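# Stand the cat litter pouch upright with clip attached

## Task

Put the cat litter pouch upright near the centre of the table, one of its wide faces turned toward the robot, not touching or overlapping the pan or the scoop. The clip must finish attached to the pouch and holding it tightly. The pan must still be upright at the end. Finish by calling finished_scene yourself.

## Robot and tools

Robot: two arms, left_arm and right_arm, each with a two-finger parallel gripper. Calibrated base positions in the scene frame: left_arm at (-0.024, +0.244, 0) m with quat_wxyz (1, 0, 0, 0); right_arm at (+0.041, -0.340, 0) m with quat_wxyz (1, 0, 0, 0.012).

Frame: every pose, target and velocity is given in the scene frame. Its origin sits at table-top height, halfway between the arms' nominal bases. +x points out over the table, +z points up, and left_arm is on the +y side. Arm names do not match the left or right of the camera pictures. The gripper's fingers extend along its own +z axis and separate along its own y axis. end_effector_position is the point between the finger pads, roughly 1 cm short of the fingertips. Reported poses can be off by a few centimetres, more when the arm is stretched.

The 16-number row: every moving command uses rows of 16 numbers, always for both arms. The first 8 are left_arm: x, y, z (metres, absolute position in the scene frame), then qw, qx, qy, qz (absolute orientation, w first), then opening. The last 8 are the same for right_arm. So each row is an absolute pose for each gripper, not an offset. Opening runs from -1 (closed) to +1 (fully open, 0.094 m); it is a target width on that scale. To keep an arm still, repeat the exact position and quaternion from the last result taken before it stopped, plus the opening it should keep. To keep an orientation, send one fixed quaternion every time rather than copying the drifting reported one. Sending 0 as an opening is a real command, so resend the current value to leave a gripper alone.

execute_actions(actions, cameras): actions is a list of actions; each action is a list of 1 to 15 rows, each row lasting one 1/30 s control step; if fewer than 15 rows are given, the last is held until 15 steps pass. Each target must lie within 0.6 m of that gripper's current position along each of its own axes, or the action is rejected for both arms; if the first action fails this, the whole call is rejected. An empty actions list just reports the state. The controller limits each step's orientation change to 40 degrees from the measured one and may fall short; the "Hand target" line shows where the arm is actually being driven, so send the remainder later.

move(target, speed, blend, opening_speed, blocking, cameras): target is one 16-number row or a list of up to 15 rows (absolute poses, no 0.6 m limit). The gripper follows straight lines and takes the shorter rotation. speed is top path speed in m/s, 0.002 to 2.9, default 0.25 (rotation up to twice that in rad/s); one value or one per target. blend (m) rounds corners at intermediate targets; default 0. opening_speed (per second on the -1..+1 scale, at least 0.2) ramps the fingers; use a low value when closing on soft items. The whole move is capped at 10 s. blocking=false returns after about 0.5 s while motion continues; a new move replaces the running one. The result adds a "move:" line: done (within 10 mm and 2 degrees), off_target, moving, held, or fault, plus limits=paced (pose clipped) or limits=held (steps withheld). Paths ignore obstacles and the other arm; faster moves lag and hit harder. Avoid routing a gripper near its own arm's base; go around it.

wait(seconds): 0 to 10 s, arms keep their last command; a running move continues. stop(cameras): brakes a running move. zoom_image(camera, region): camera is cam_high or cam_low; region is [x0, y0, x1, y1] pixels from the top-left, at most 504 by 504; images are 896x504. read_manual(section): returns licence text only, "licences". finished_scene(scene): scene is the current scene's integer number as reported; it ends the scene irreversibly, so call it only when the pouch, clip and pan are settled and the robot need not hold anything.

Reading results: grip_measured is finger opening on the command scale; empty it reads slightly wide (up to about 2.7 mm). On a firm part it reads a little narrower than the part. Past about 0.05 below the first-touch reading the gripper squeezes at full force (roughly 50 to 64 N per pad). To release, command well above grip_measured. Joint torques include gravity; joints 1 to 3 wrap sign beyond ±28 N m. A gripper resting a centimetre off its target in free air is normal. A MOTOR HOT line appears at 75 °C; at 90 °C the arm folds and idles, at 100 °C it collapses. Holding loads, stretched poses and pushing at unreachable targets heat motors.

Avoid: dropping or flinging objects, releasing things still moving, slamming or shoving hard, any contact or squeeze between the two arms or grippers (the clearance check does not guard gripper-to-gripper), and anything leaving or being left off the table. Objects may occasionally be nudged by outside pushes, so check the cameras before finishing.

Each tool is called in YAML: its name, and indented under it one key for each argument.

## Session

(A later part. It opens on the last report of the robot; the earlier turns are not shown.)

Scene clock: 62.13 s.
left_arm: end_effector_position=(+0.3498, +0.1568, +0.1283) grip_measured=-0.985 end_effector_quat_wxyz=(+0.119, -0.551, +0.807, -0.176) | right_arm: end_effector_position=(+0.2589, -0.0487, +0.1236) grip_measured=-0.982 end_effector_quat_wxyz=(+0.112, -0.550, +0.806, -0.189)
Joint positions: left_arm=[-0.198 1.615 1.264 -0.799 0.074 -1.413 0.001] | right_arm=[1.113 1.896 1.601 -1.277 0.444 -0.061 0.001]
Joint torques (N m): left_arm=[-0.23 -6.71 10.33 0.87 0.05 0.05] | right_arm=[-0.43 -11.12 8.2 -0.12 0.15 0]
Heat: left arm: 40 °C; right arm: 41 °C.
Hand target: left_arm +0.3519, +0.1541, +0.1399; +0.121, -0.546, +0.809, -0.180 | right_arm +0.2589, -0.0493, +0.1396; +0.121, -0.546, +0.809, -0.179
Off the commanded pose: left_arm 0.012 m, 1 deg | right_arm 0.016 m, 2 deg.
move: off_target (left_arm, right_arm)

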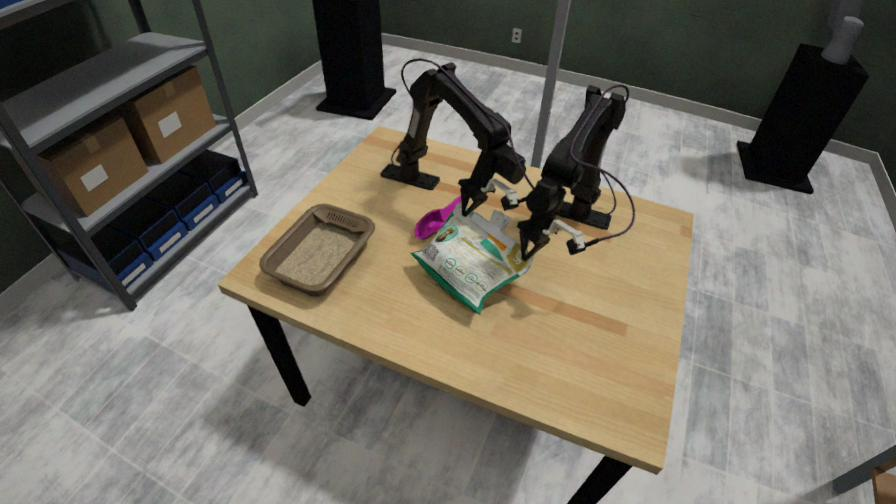

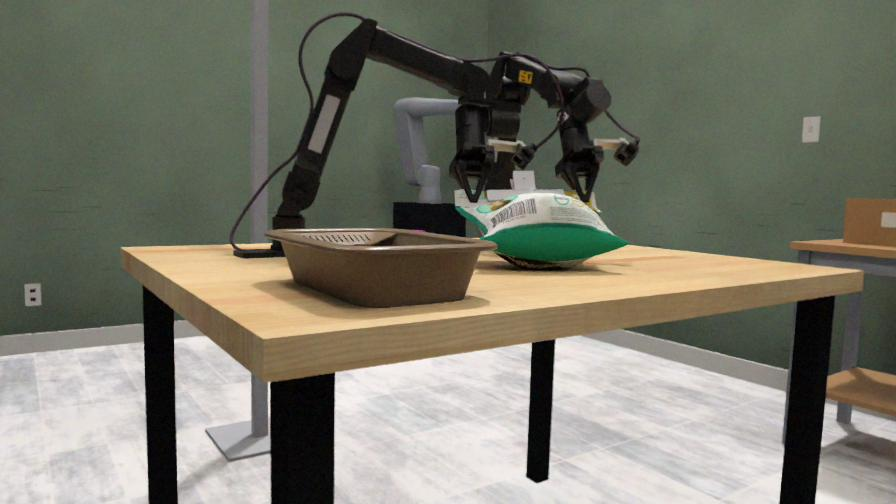

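move:
  target:
    - [0.345,0.152,0.2,0.1210,-0.5459,0.8093,-0.1794,-1,0.253,-0.052,0.2,0.1210,-0.5459,0.8093,-0.1794,-1]
    - [0.285,0.1418,0.24,0.0923,-0.701,0.701,-0.0923,-1,0.285,-0.0818,0.24,0.0923,-0.701,0.701,-0.0923,-1]
  speed: 0.1

zoom_image:
  camera: "cam_high"
  region: [410, 180, 550, 320]

zoom_image:
  camera: "cam_low"
  region: [440, 80, 680, 280]

Scene clock: 66.03 s.
left_arm: end_effector_position=(+0.2757, +0.1483, +0.2191) grip_measured=-0.985 end_effector_quat_wxyz=(-0.075, +0.705, -0.703, +0.056) | right_arm: end_effector_position=(+0.2788, -0.0787, +0.2156) grip_measured=-0.982 end_effector_quat_wxyz=(-0.069, +0.708, -0.698, +0.083)
Joint positions: left_arm=[-0.365 1.627 1.715 -1.494 -0.092 -1.93 0.001] | right_arm=[0.896 1.822 1.926 -1.557 0.182 -0.676 0.001]
Joint torques (N m): left_arm=[-0.72 -6.97 11.07 0.82 -0.06 -0.04] | right_arm=[-0.73 -10.85 9.01 0.34 0.3 -0.04]
Heat: left arm: 41 °C; right arm: 42 °C.
Hand target: left_arm +0.2839, +0.1422, +0.2400; -0.092, +0.701, -0.701, +0.093 | right_arm +0.2843, -0.0824, +0.2392; -0.106, +0.701, -0.700, +0.091
Off the commanded pose: left_arm 0.024 m, 5 deg | right_arm 0.025 m, 3 deg.
joint sent to its limit (right arm) — joint 4 (wrist pitch), lower limit. The joint targets still meet the commanded pose.
move: off_target (left_arm, right_arm)

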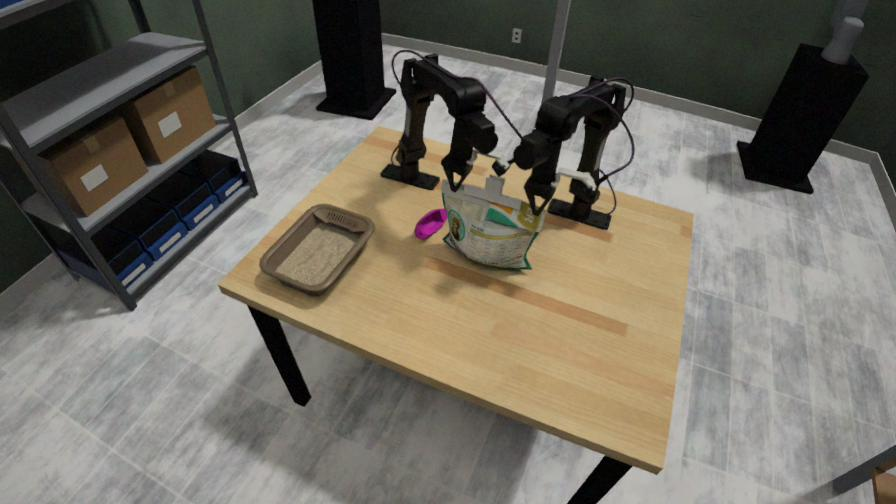

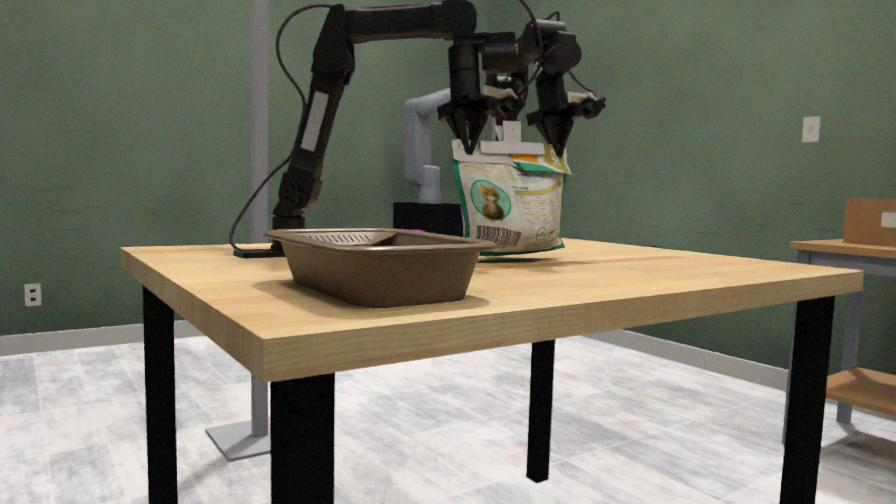

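Scaled by 3.600.

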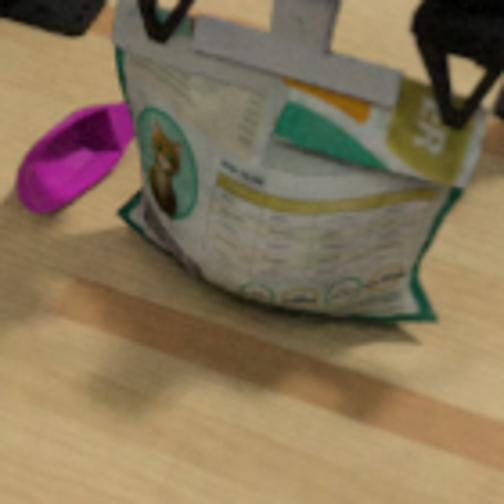

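Scaled by 2.100.

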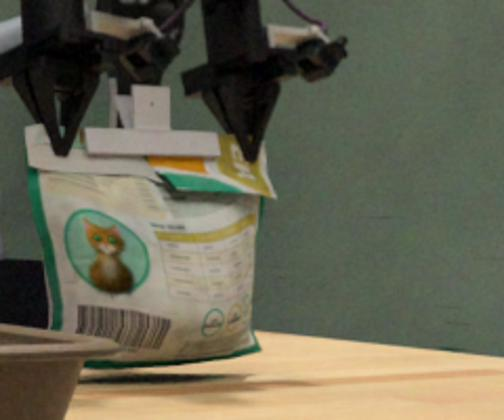

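move:
  target:
    - [0.285,0.1418,0.222,0.0923,-0.701,0.701,-0.0923,-1,0.285,-0.0818,0.224,0.0923,-0.701,0.701,-0.0923,-1]
  speed: 0.04

zoom_image:
  camera: "cam_high"
  region: [410, 180, 550, 320]

zoom_image:
  camera: "cam_low"
  region: [440, 80, 680, 280]

Scene clock: 67.13 s.
left_arm: end_effector_position=(+0.2802, +0.1461, +0.2085) grip_measured=-0.985 end_effector_quat_wxyz=(-0.076, +0.705, -0.703, +0.060) | right_arm: end_effector_position=(+0.2784, -0.0800, +0.2136) grip_measured=-0.982 end_effector_quat_wxyz=(-0.065, +0.708, -0.698, +0.083)
Joint positions: left_arm=[-0.365 1.627 1.67 -1.443 -0.089 -1.93 0.001] | right_arm=[0.895 1.822 1.918 -1.557 0.182 -0.676 0.001]
Joint velocities: left_arm=[within noise] | right_arm=[-0.012 0.007 -0.007 0.154 -0.022 0.007 0]
Joint torques (N m): left_arm=[-0.68 -9.05 6.64 1.08 -0.13 -0.03] | right_arm=[-0.77 -10.48 5.42 0.59 0.31 -0.01]
Heat: left arm: 41 °C; right arm: 42 °C.
Hand target: left_arm +0.2845, +0.1420, +0.2222; -0.092, +0.701, -0.701, +0.092 | right_arm +0.2848, -0.0820, +0.2241; -0.092, +0.701, -0.701, +0.092
Off the commanded pose: left_arm 0.015 m, 4 deg | right_arm 0.012 m, 3 deg.
move: off_target (left_arm, right_arm)

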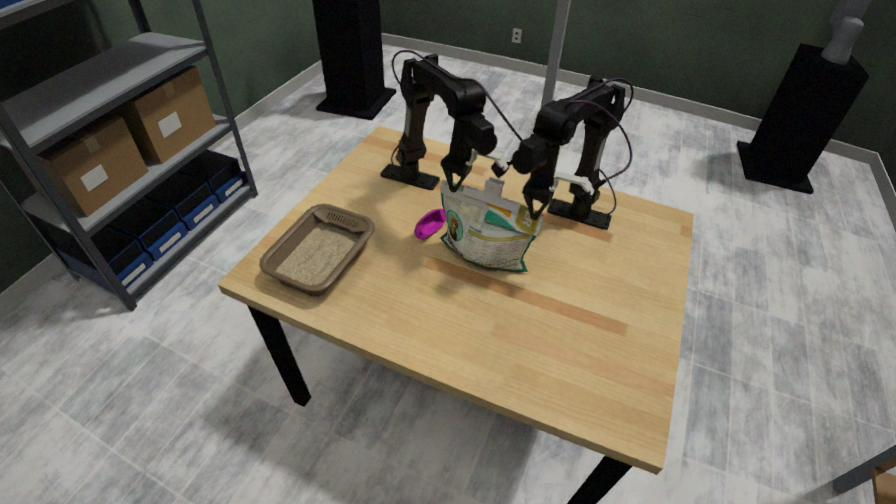

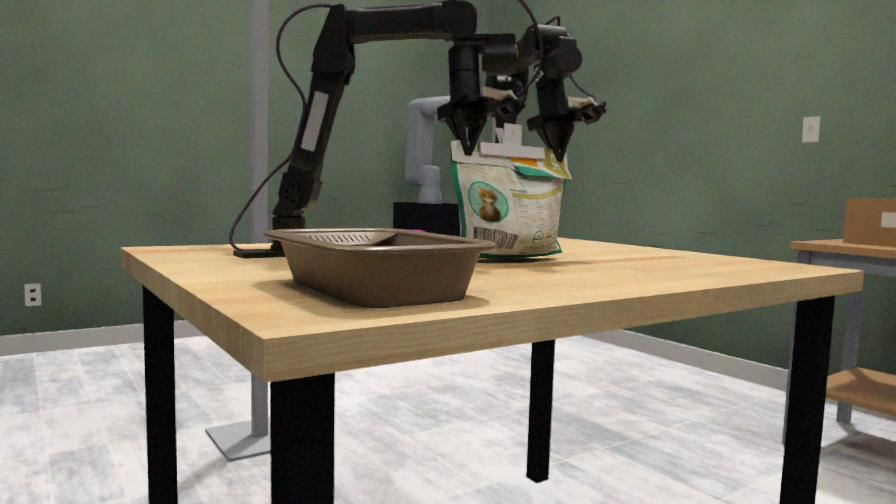

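Scaled by 3.600.

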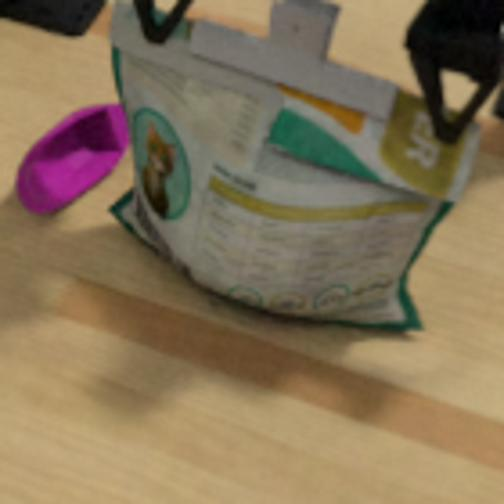

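Scaled by 2.100.

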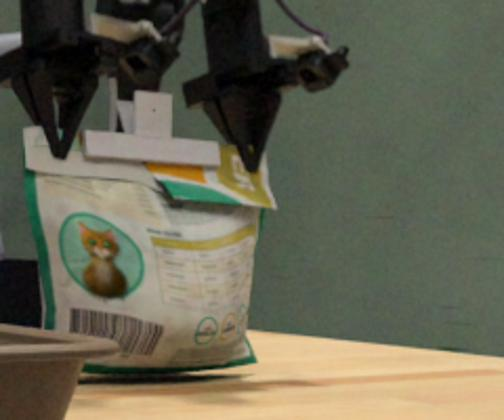

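move:
  target:
    - [0.285,0.1418,0.21,0.0923,-0.701,0.701,-0.0923,-1,0.287,-0.0818,0.207,0.0923,-0.701,0.701,-0.0923,-1]
  speed: 0.03

zoom_image:
  camera: "cam_high"
  region: [410, 180, 550, 320]

zoom_image:
  camera: "cam_low"
  region: [440, 80, 680, 280]

Scene clock: 68.30 s.
left_arm: end_effector_position=(+0.2825, +0.1450, +0.1956) grip_measured=-0.985 end_effector_quat_wxyz=(-0.076, +0.704, -0.703, +0.060) | right_arm: end_effector_position=(+0.2809, -0.0810, +0.1987) grip_measured=-0.982 end_effector_quat_wxyz=(-0.066, +0.706, -0.699, +0.087)
Joint positions: left_arm=[-0.365 1.622 1.612 -1.387 -0.09 -1.93 0.001] | right_arm=[0.891 1.805 1.834 -1.49 0.189 -0.676 0.001]
Joint torques (N m): left_arm=[-0.58 -9.63 6.38 1.07 -0.09 -0.02] | right_arm=[-0.72 -10.67 4.9 0.67 0.26 -0.05]
Heat: left arm: 41 °C; right arm: 43 °C.
Hand target: left_arm +0.2847, +0.1420, +0.2100; -0.092, +0.701, -0.701, +0.092 | right_arm +0.2868, -0.0820, +0.2072; -0.092, +0.701, -0.701, +0.092
Off the commanded pose: left_arm 0.015 m, 4 deg | right_arm 0.010 m, 3 deg.
move: off_target (left_arm, right_arm)

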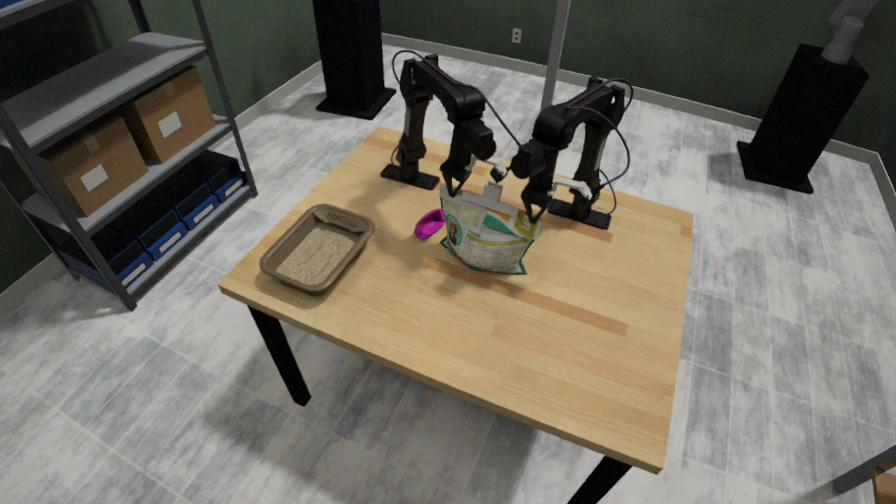

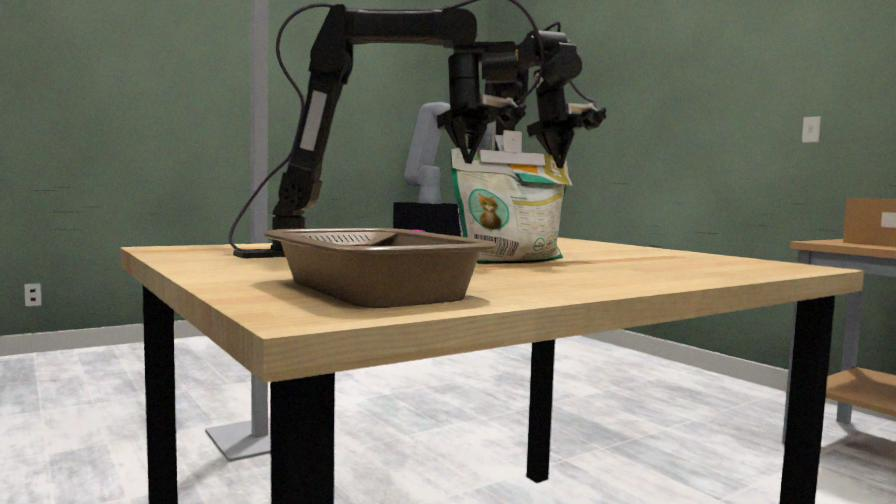

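Scaled by 3.600.

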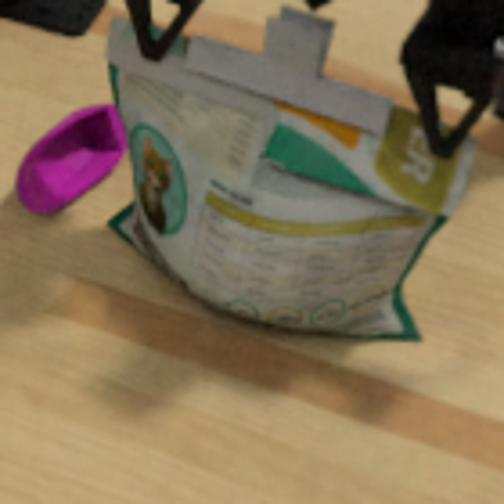

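Scaled by 2.100.

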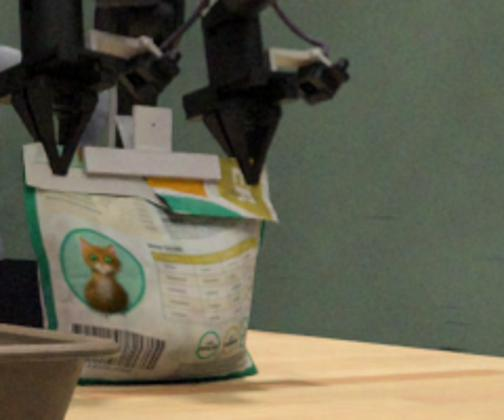

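move:
  target:
    - [0.285,0.1418,0.195,0.0923,-0.701,0.701,-0.0923,-1,0.287,-0.0818,0.192,0.0923,-0.701,0.701,-0.0923,-1]
  speed: 0.03

zoom_image:
  camera: "cam_high"
  region: [410, 180, 550, 320]

zoom_image:
  camera: "cam_low"
  region: [440, 80, 680, 280]

Scene clock: 69.37 s.
left_arm: end_effector_position=(+0.2856, +0.1442, +0.1887) grip_measured=-0.985 end_effector_quat_wxyz=(-0.084, +0.704, -0.701, +0.076) | right_arm: end_effector_position=(+0.2834, -0.0816, +0.1916) grip_measured=-0.982 end_effector_quat_wxyz=(-0.080, +0.704, -0.700, +0.092)
Joint positions: left_arm=[-0.365 1.594 1.547 -1.315 -0.092 -1.93 0.001] | right_arm=[0.891 1.774 1.762 -1.421 0.202 -0.676 0.001]
Joint torques (N m): left_arm=[-0.65 -8.35 5.71 0.99 -0.11 0] | right_arm=[-0.61 -9.25 4.3 0.72 0.13 -0.07]
Heat: left arm: 41 °C; right arm: 43 °C.
Hand target: left_arm +0.2850, +0.1418, +0.1950; -0.092, +0.701, -0.701, +0.092 | right_arm +0.2869, -0.0818, +0.1921; -0.092, +0.701, -0.701, +0.092
Off the commanded pose: left_arm 0.007 m, 2 deg | right_arm 0.004 m, 1 deg.
move: done

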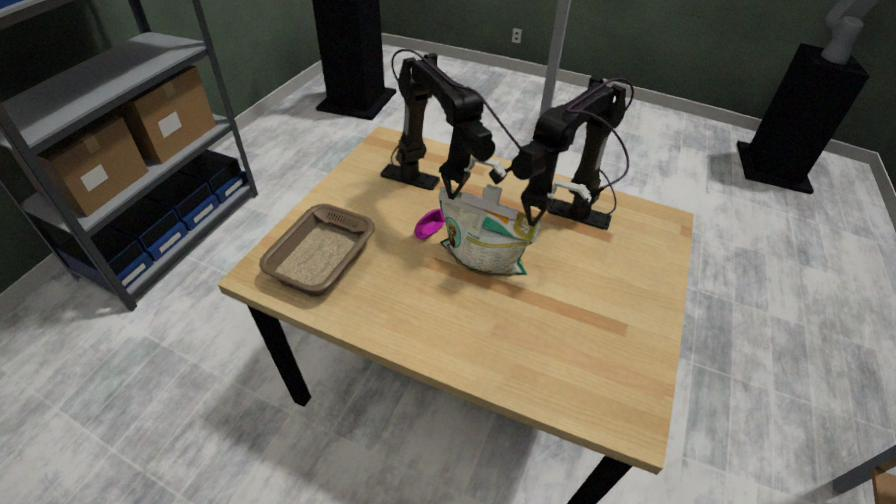

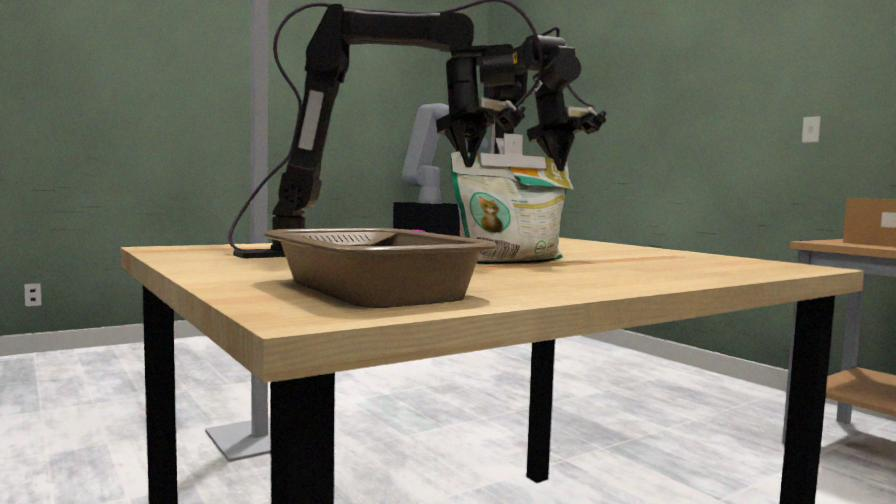

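Scaled by 3.600.

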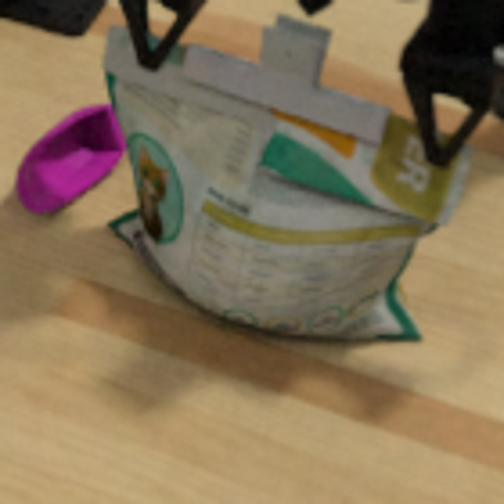

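Scaled by 2.100.

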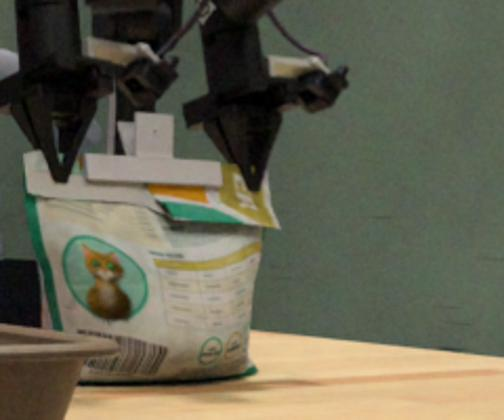

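move:
  target:
    - [0.286,0.143,0.188,0.0923,-0.701,0.701,-0.0923,-1,0.287,-0.0818,0.185,0.0923,-0.701,0.701,-0.0923,-1]
  speed: 0.03

move:
  target:
    - [0.286,0.143,0.188,0.0923,-0.701,0.701,-0.0923,-0.6,0.287,-0.0818,0.185,0.0923,-0.701,0.701,-0.0923,-0.6]
  opening_speed: 0.3

zoom_image:
  camera: "cam_high"
  region: [410, 180, 550, 320]

zoom_image:
  camera: "cam_low"
  region: [440, 80, 680, 280]

Scene clock: 70.47 s.
left_arm: end_effector_position=(+0.2887, +0.1430, +0.1847) grip_measured=-0.985 end_effector_quat_wxyz=(-0.088, +0.703, -0.700, +0.085) | right_arm: end_effector_position=(+0.2840, -0.0823, +0.1873) grip_measured=-0.982 end_effector_quat_wxyz=(-0.084, +0.704, -0.699, +0.094)
Joint positions: left_arm=[-0.365 1.585 1.518 -1.275 -0.092 -1.93 0.001] | right_arm=[0.891 1.762 1.728 -1.392 0.208 -0.677 0.001]
Joint torques (N m): left_arm=[-0.32 -7.58 5.52 0.86 -0.07 0.04] | right_arm=[-0.69 -8.72 4.18 0.74 0.05 -0.07]
Heat: left arm: 40 °C; right arm: 43 °C.
Hand target: left_arm +0.2860, +0.1430, +0.1879; -0.092, +0.701, -0.701, +0.092 | right_arm +0.2869, -0.0818, +0.1851; -0.092, +0.701, -0.701, +0.092
Off the commanded pose: left_arm 0.004 m, 1 deg | right_arm 0.004 m, 1 deg.
move: done

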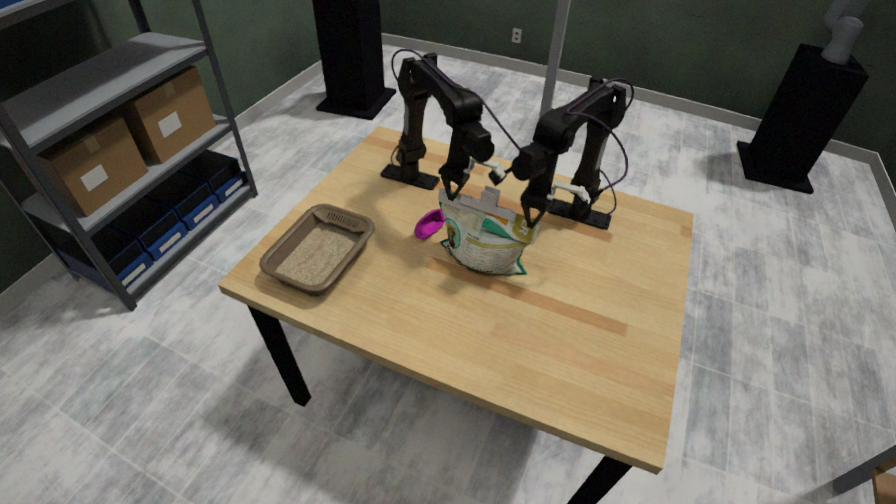

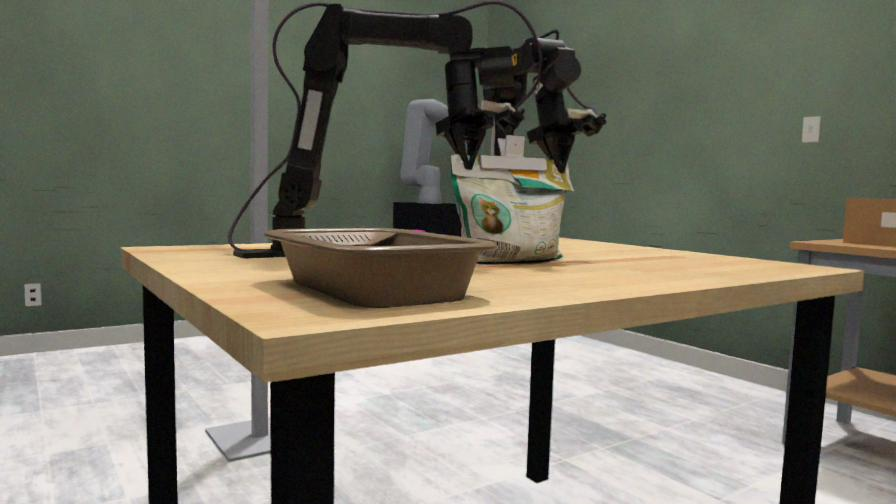

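Scene clock: 72.00 s.
left_arm: end_effector_position=(+0.2892, +0.1428, +0.1848) grip_measured=-0.601 end_effector_quat_wxyz=(-0.089, +0.703, -0.700, +0.086) | right_arm: end_effector_position=(+0.2862, -0.0798, +0.1864) grip_measured=-0.602 end_effector_quat_wxyz=(-0.090, +0.703, -0.700, +0.094)
Joint positions: left_arm=[-0.365 1.585 1.518 -1.273 -0.091 -1.93 0.019] | right_arm=[0.891 1.762 1.723 -1.374 0.209 -0.677 0.019]
Joint torques (N m): left_arm=[-0.42 -7.84 5.56 0.94 -0.09 0.05] | right_arm=[-0.85 -8.42 4.64 0.51 0.06 -0.06]
Heat: left arm: 40 °C; right arm: 43 °C.
Hand target: left_arm +0.2860, +0.1430, +0.1879; -0.092, +0.701, -0.701, +0.092 | right_arm +0.2869, -0.0818, +0.1851; -0.092, +0.701, -0.701, +0.092
Off the commanded pose: left_arm 0.005 m, 1 deg | right_arm 0.003 m, 0 deg.
move: done

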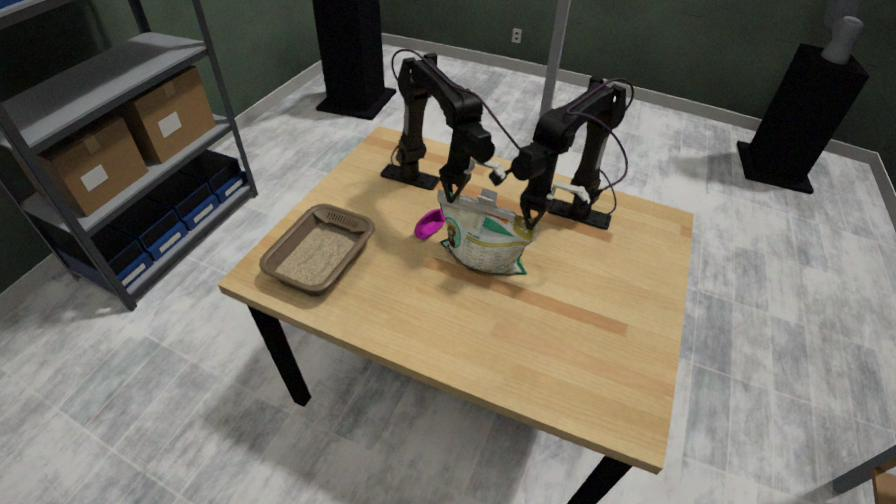

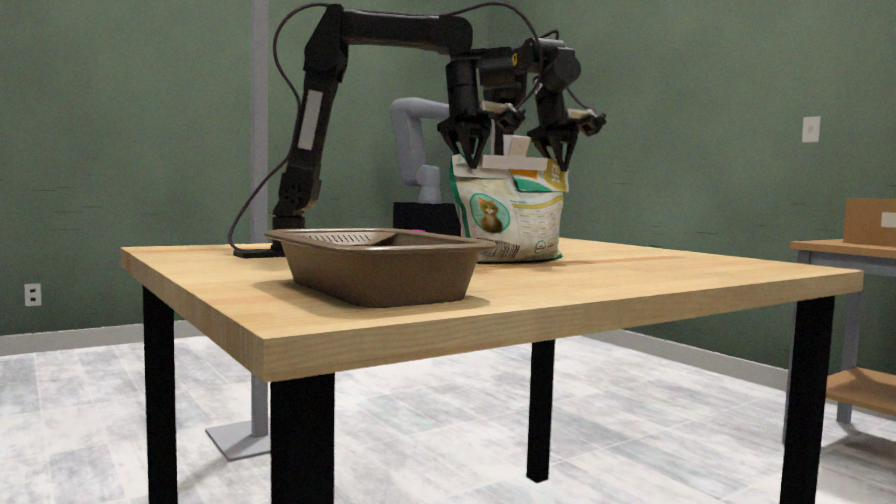

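Scaled by 3.600.

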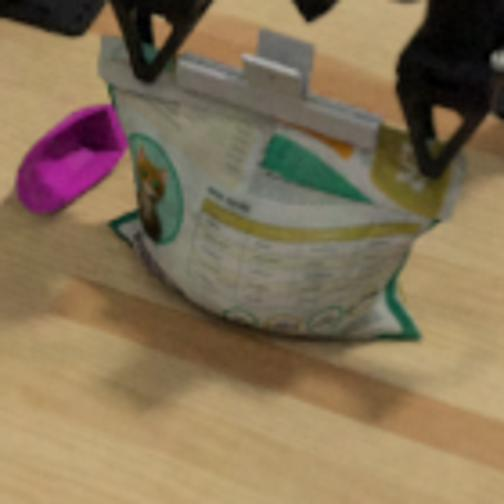

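Scaled by 2.100.

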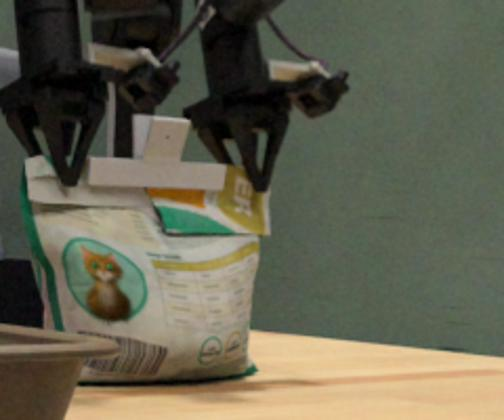

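move:
  target:
    - [0.286,0.143,0.188,0.0923,-0.701,0.701,-0.0923,-0.1,0.287,-0.0818,0.185,0.0923,-0.701,0.701,-0.0923,-0.1]
  opening_speed: 0.4

zoom_image:
  camera: "cam_low"
  region: [440, 80, 680, 280]

move:
  target:
    - [0.286,0.145,0.30,0.0923,-0.701,0.701,-0.0923,-0.1,0.287,-0.085,0.30,0.0923,-0.701,0.701,-0.0923,-0.1]
  speed: 0.08

zoom_image:
  camera: "cam_low"
  region: [440, 80, 680, 280]

zoom_image:
  camera: "cam_high"
  region: [410, 180, 550, 320]

Scene clock: 73.63 s.
left_arm: end_effector_position=(+0.2895, +0.1427, +0.1849) grip_measured=-0.102 end_effector_quat_wxyz=(-0.089, +0.703, -0.700, +0.087) | right_arm: end_effector_position=(+0.2862, -0.0797, +0.1865) grip_measured=-0.102 end_effector_quat_wxyz=(-0.090, +0.703, -0.700, +0.094)
Joint positions: left_arm=[-0.365 1.585 1.518 -1.271 -0.091 -1.93 0.042] | right_arm=[0.891 1.762 1.723 -1.374 0.209 -0.677 0.042]
Joint torques (N m): left_arm=[-0.5 -7.69 5.55 0.87 -0.06 0.01] | right_arm=[-0.54 -8.5 4.51 0.58 0.03 -0.1]
Heat: left arm: 40 °C; right arm: 42 °C.
Hand target: left_arm +0.2860, +0.1430, +0.1879; -0.092, +0.701, -0.701, +0.092 | right_arm +0.2870, -0.0817, +0.1851; -0.092, +0.701, -0.701, +0.092
Off the commanded pose: left_arm 0.005 m, 1 deg | right_arm 0.003 m, 0 deg.
move: done

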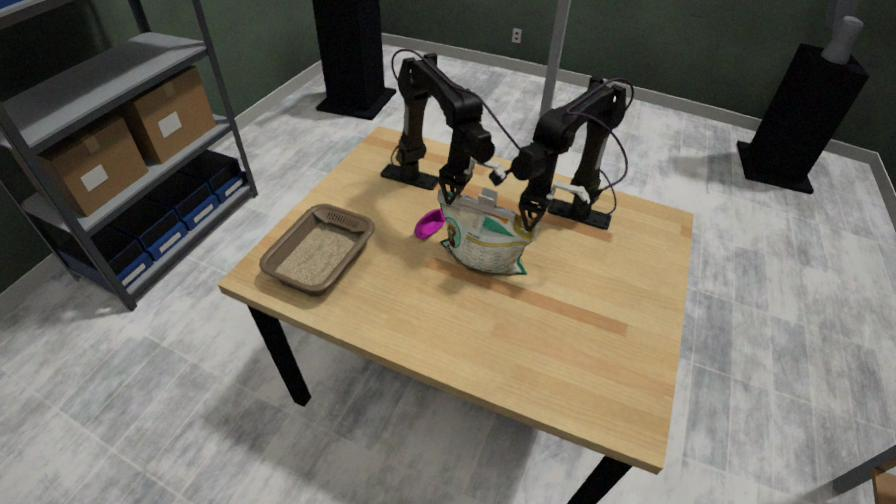

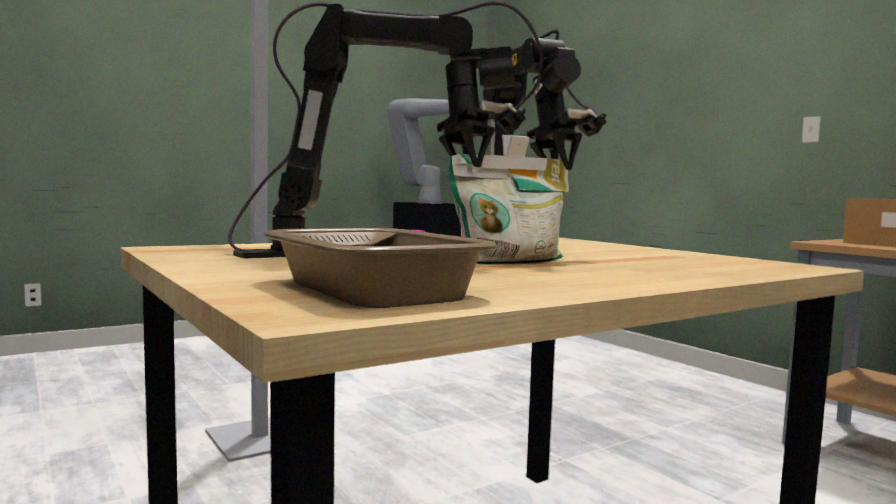

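Scaled by 2.100.

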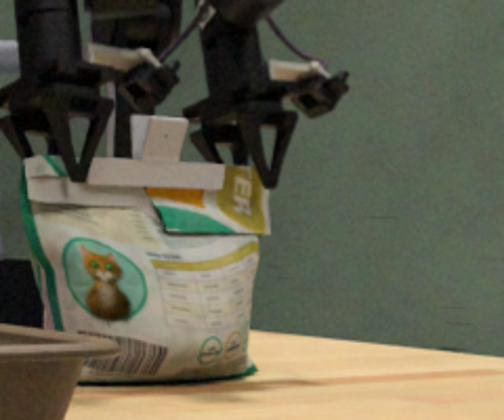

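Scene clock: 75.53 s.
left_arm: end_effector_position=(+0.2920, +0.1415, +0.2886) grip_measured=-0.102 end_effector_quat_wxyz=(-0.113, +0.696, -0.695, +0.140) | right_arm: end_effector_position=(+0.2868, -0.0808, +0.2875) grip_measured=-0.102 end_effector_quat_wxyz=(-0.185, +0.702, -0.683, +0.086)
Joint positions: left_arm=[-0.365 1.633 1.977 -1.564 -0.091 -1.92 0.042] | right_arm=[0.888 1.718 2.052 -1.55 0.209 -0.724 0.042]
Joint torques (N m): left_arm=[0.1 -7.35 7.53 0.81 -0.07 0.11] | right_arm=[-0.84 -8.23 7.34 0.66 0.14 0]
Heat: left arm: 40 °C; right arm: 42 °C.
Hand target: left_arm +0.2859, +0.1451, +0.2992; -0.119, +0.693, -0.696, +0.148 | right_arm +0.2869, -0.0853, +0.2992; -0.198, +0.697, -0.683, +0.087
Off the commanded pose: left_arm 0.013 m, 6 deg | right_arm 0.013 m, 11 deg.
joint sent to its limit (left arm) — joint 4 (wrist pitch), lower limit. The joint targets are off in orientation, not in position.
joint sent to its limit (right arm) — joint 4 (wrist pitch), lower limit. The joint targets are off in orientation, not in position.
move: off_target (left_arm, right_arm)

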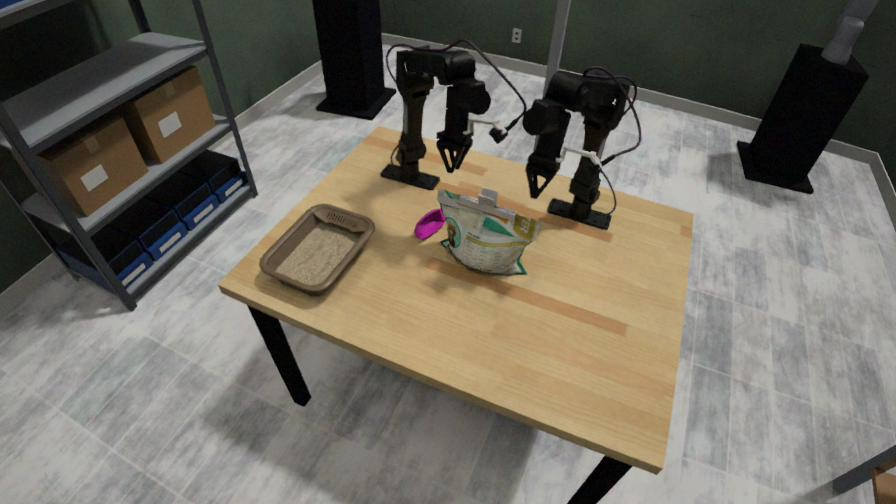

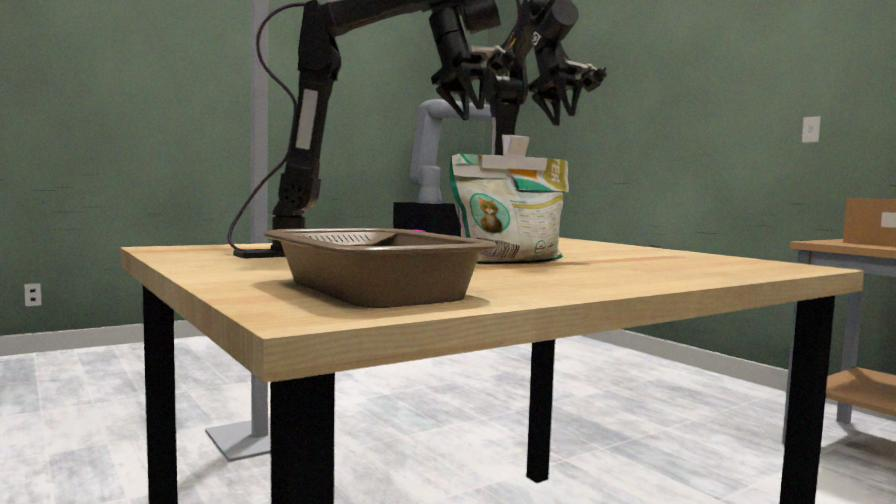

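Scaled by 2.100.

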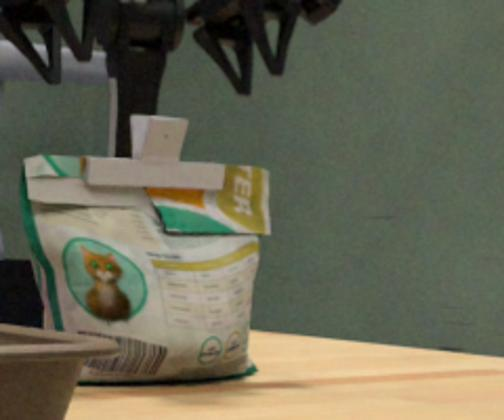

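Scaled by 3.600.

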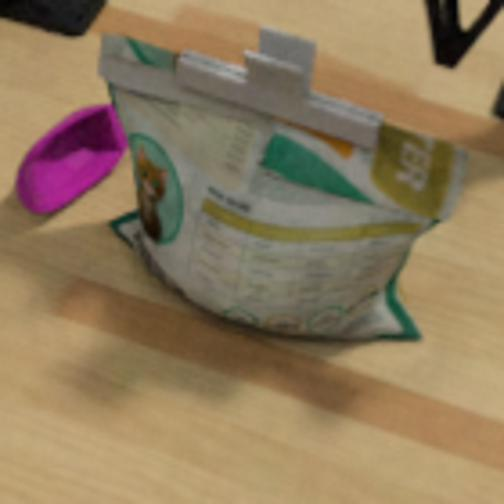

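finished_scene:
  scene: 1

The scene is finished: the task was done.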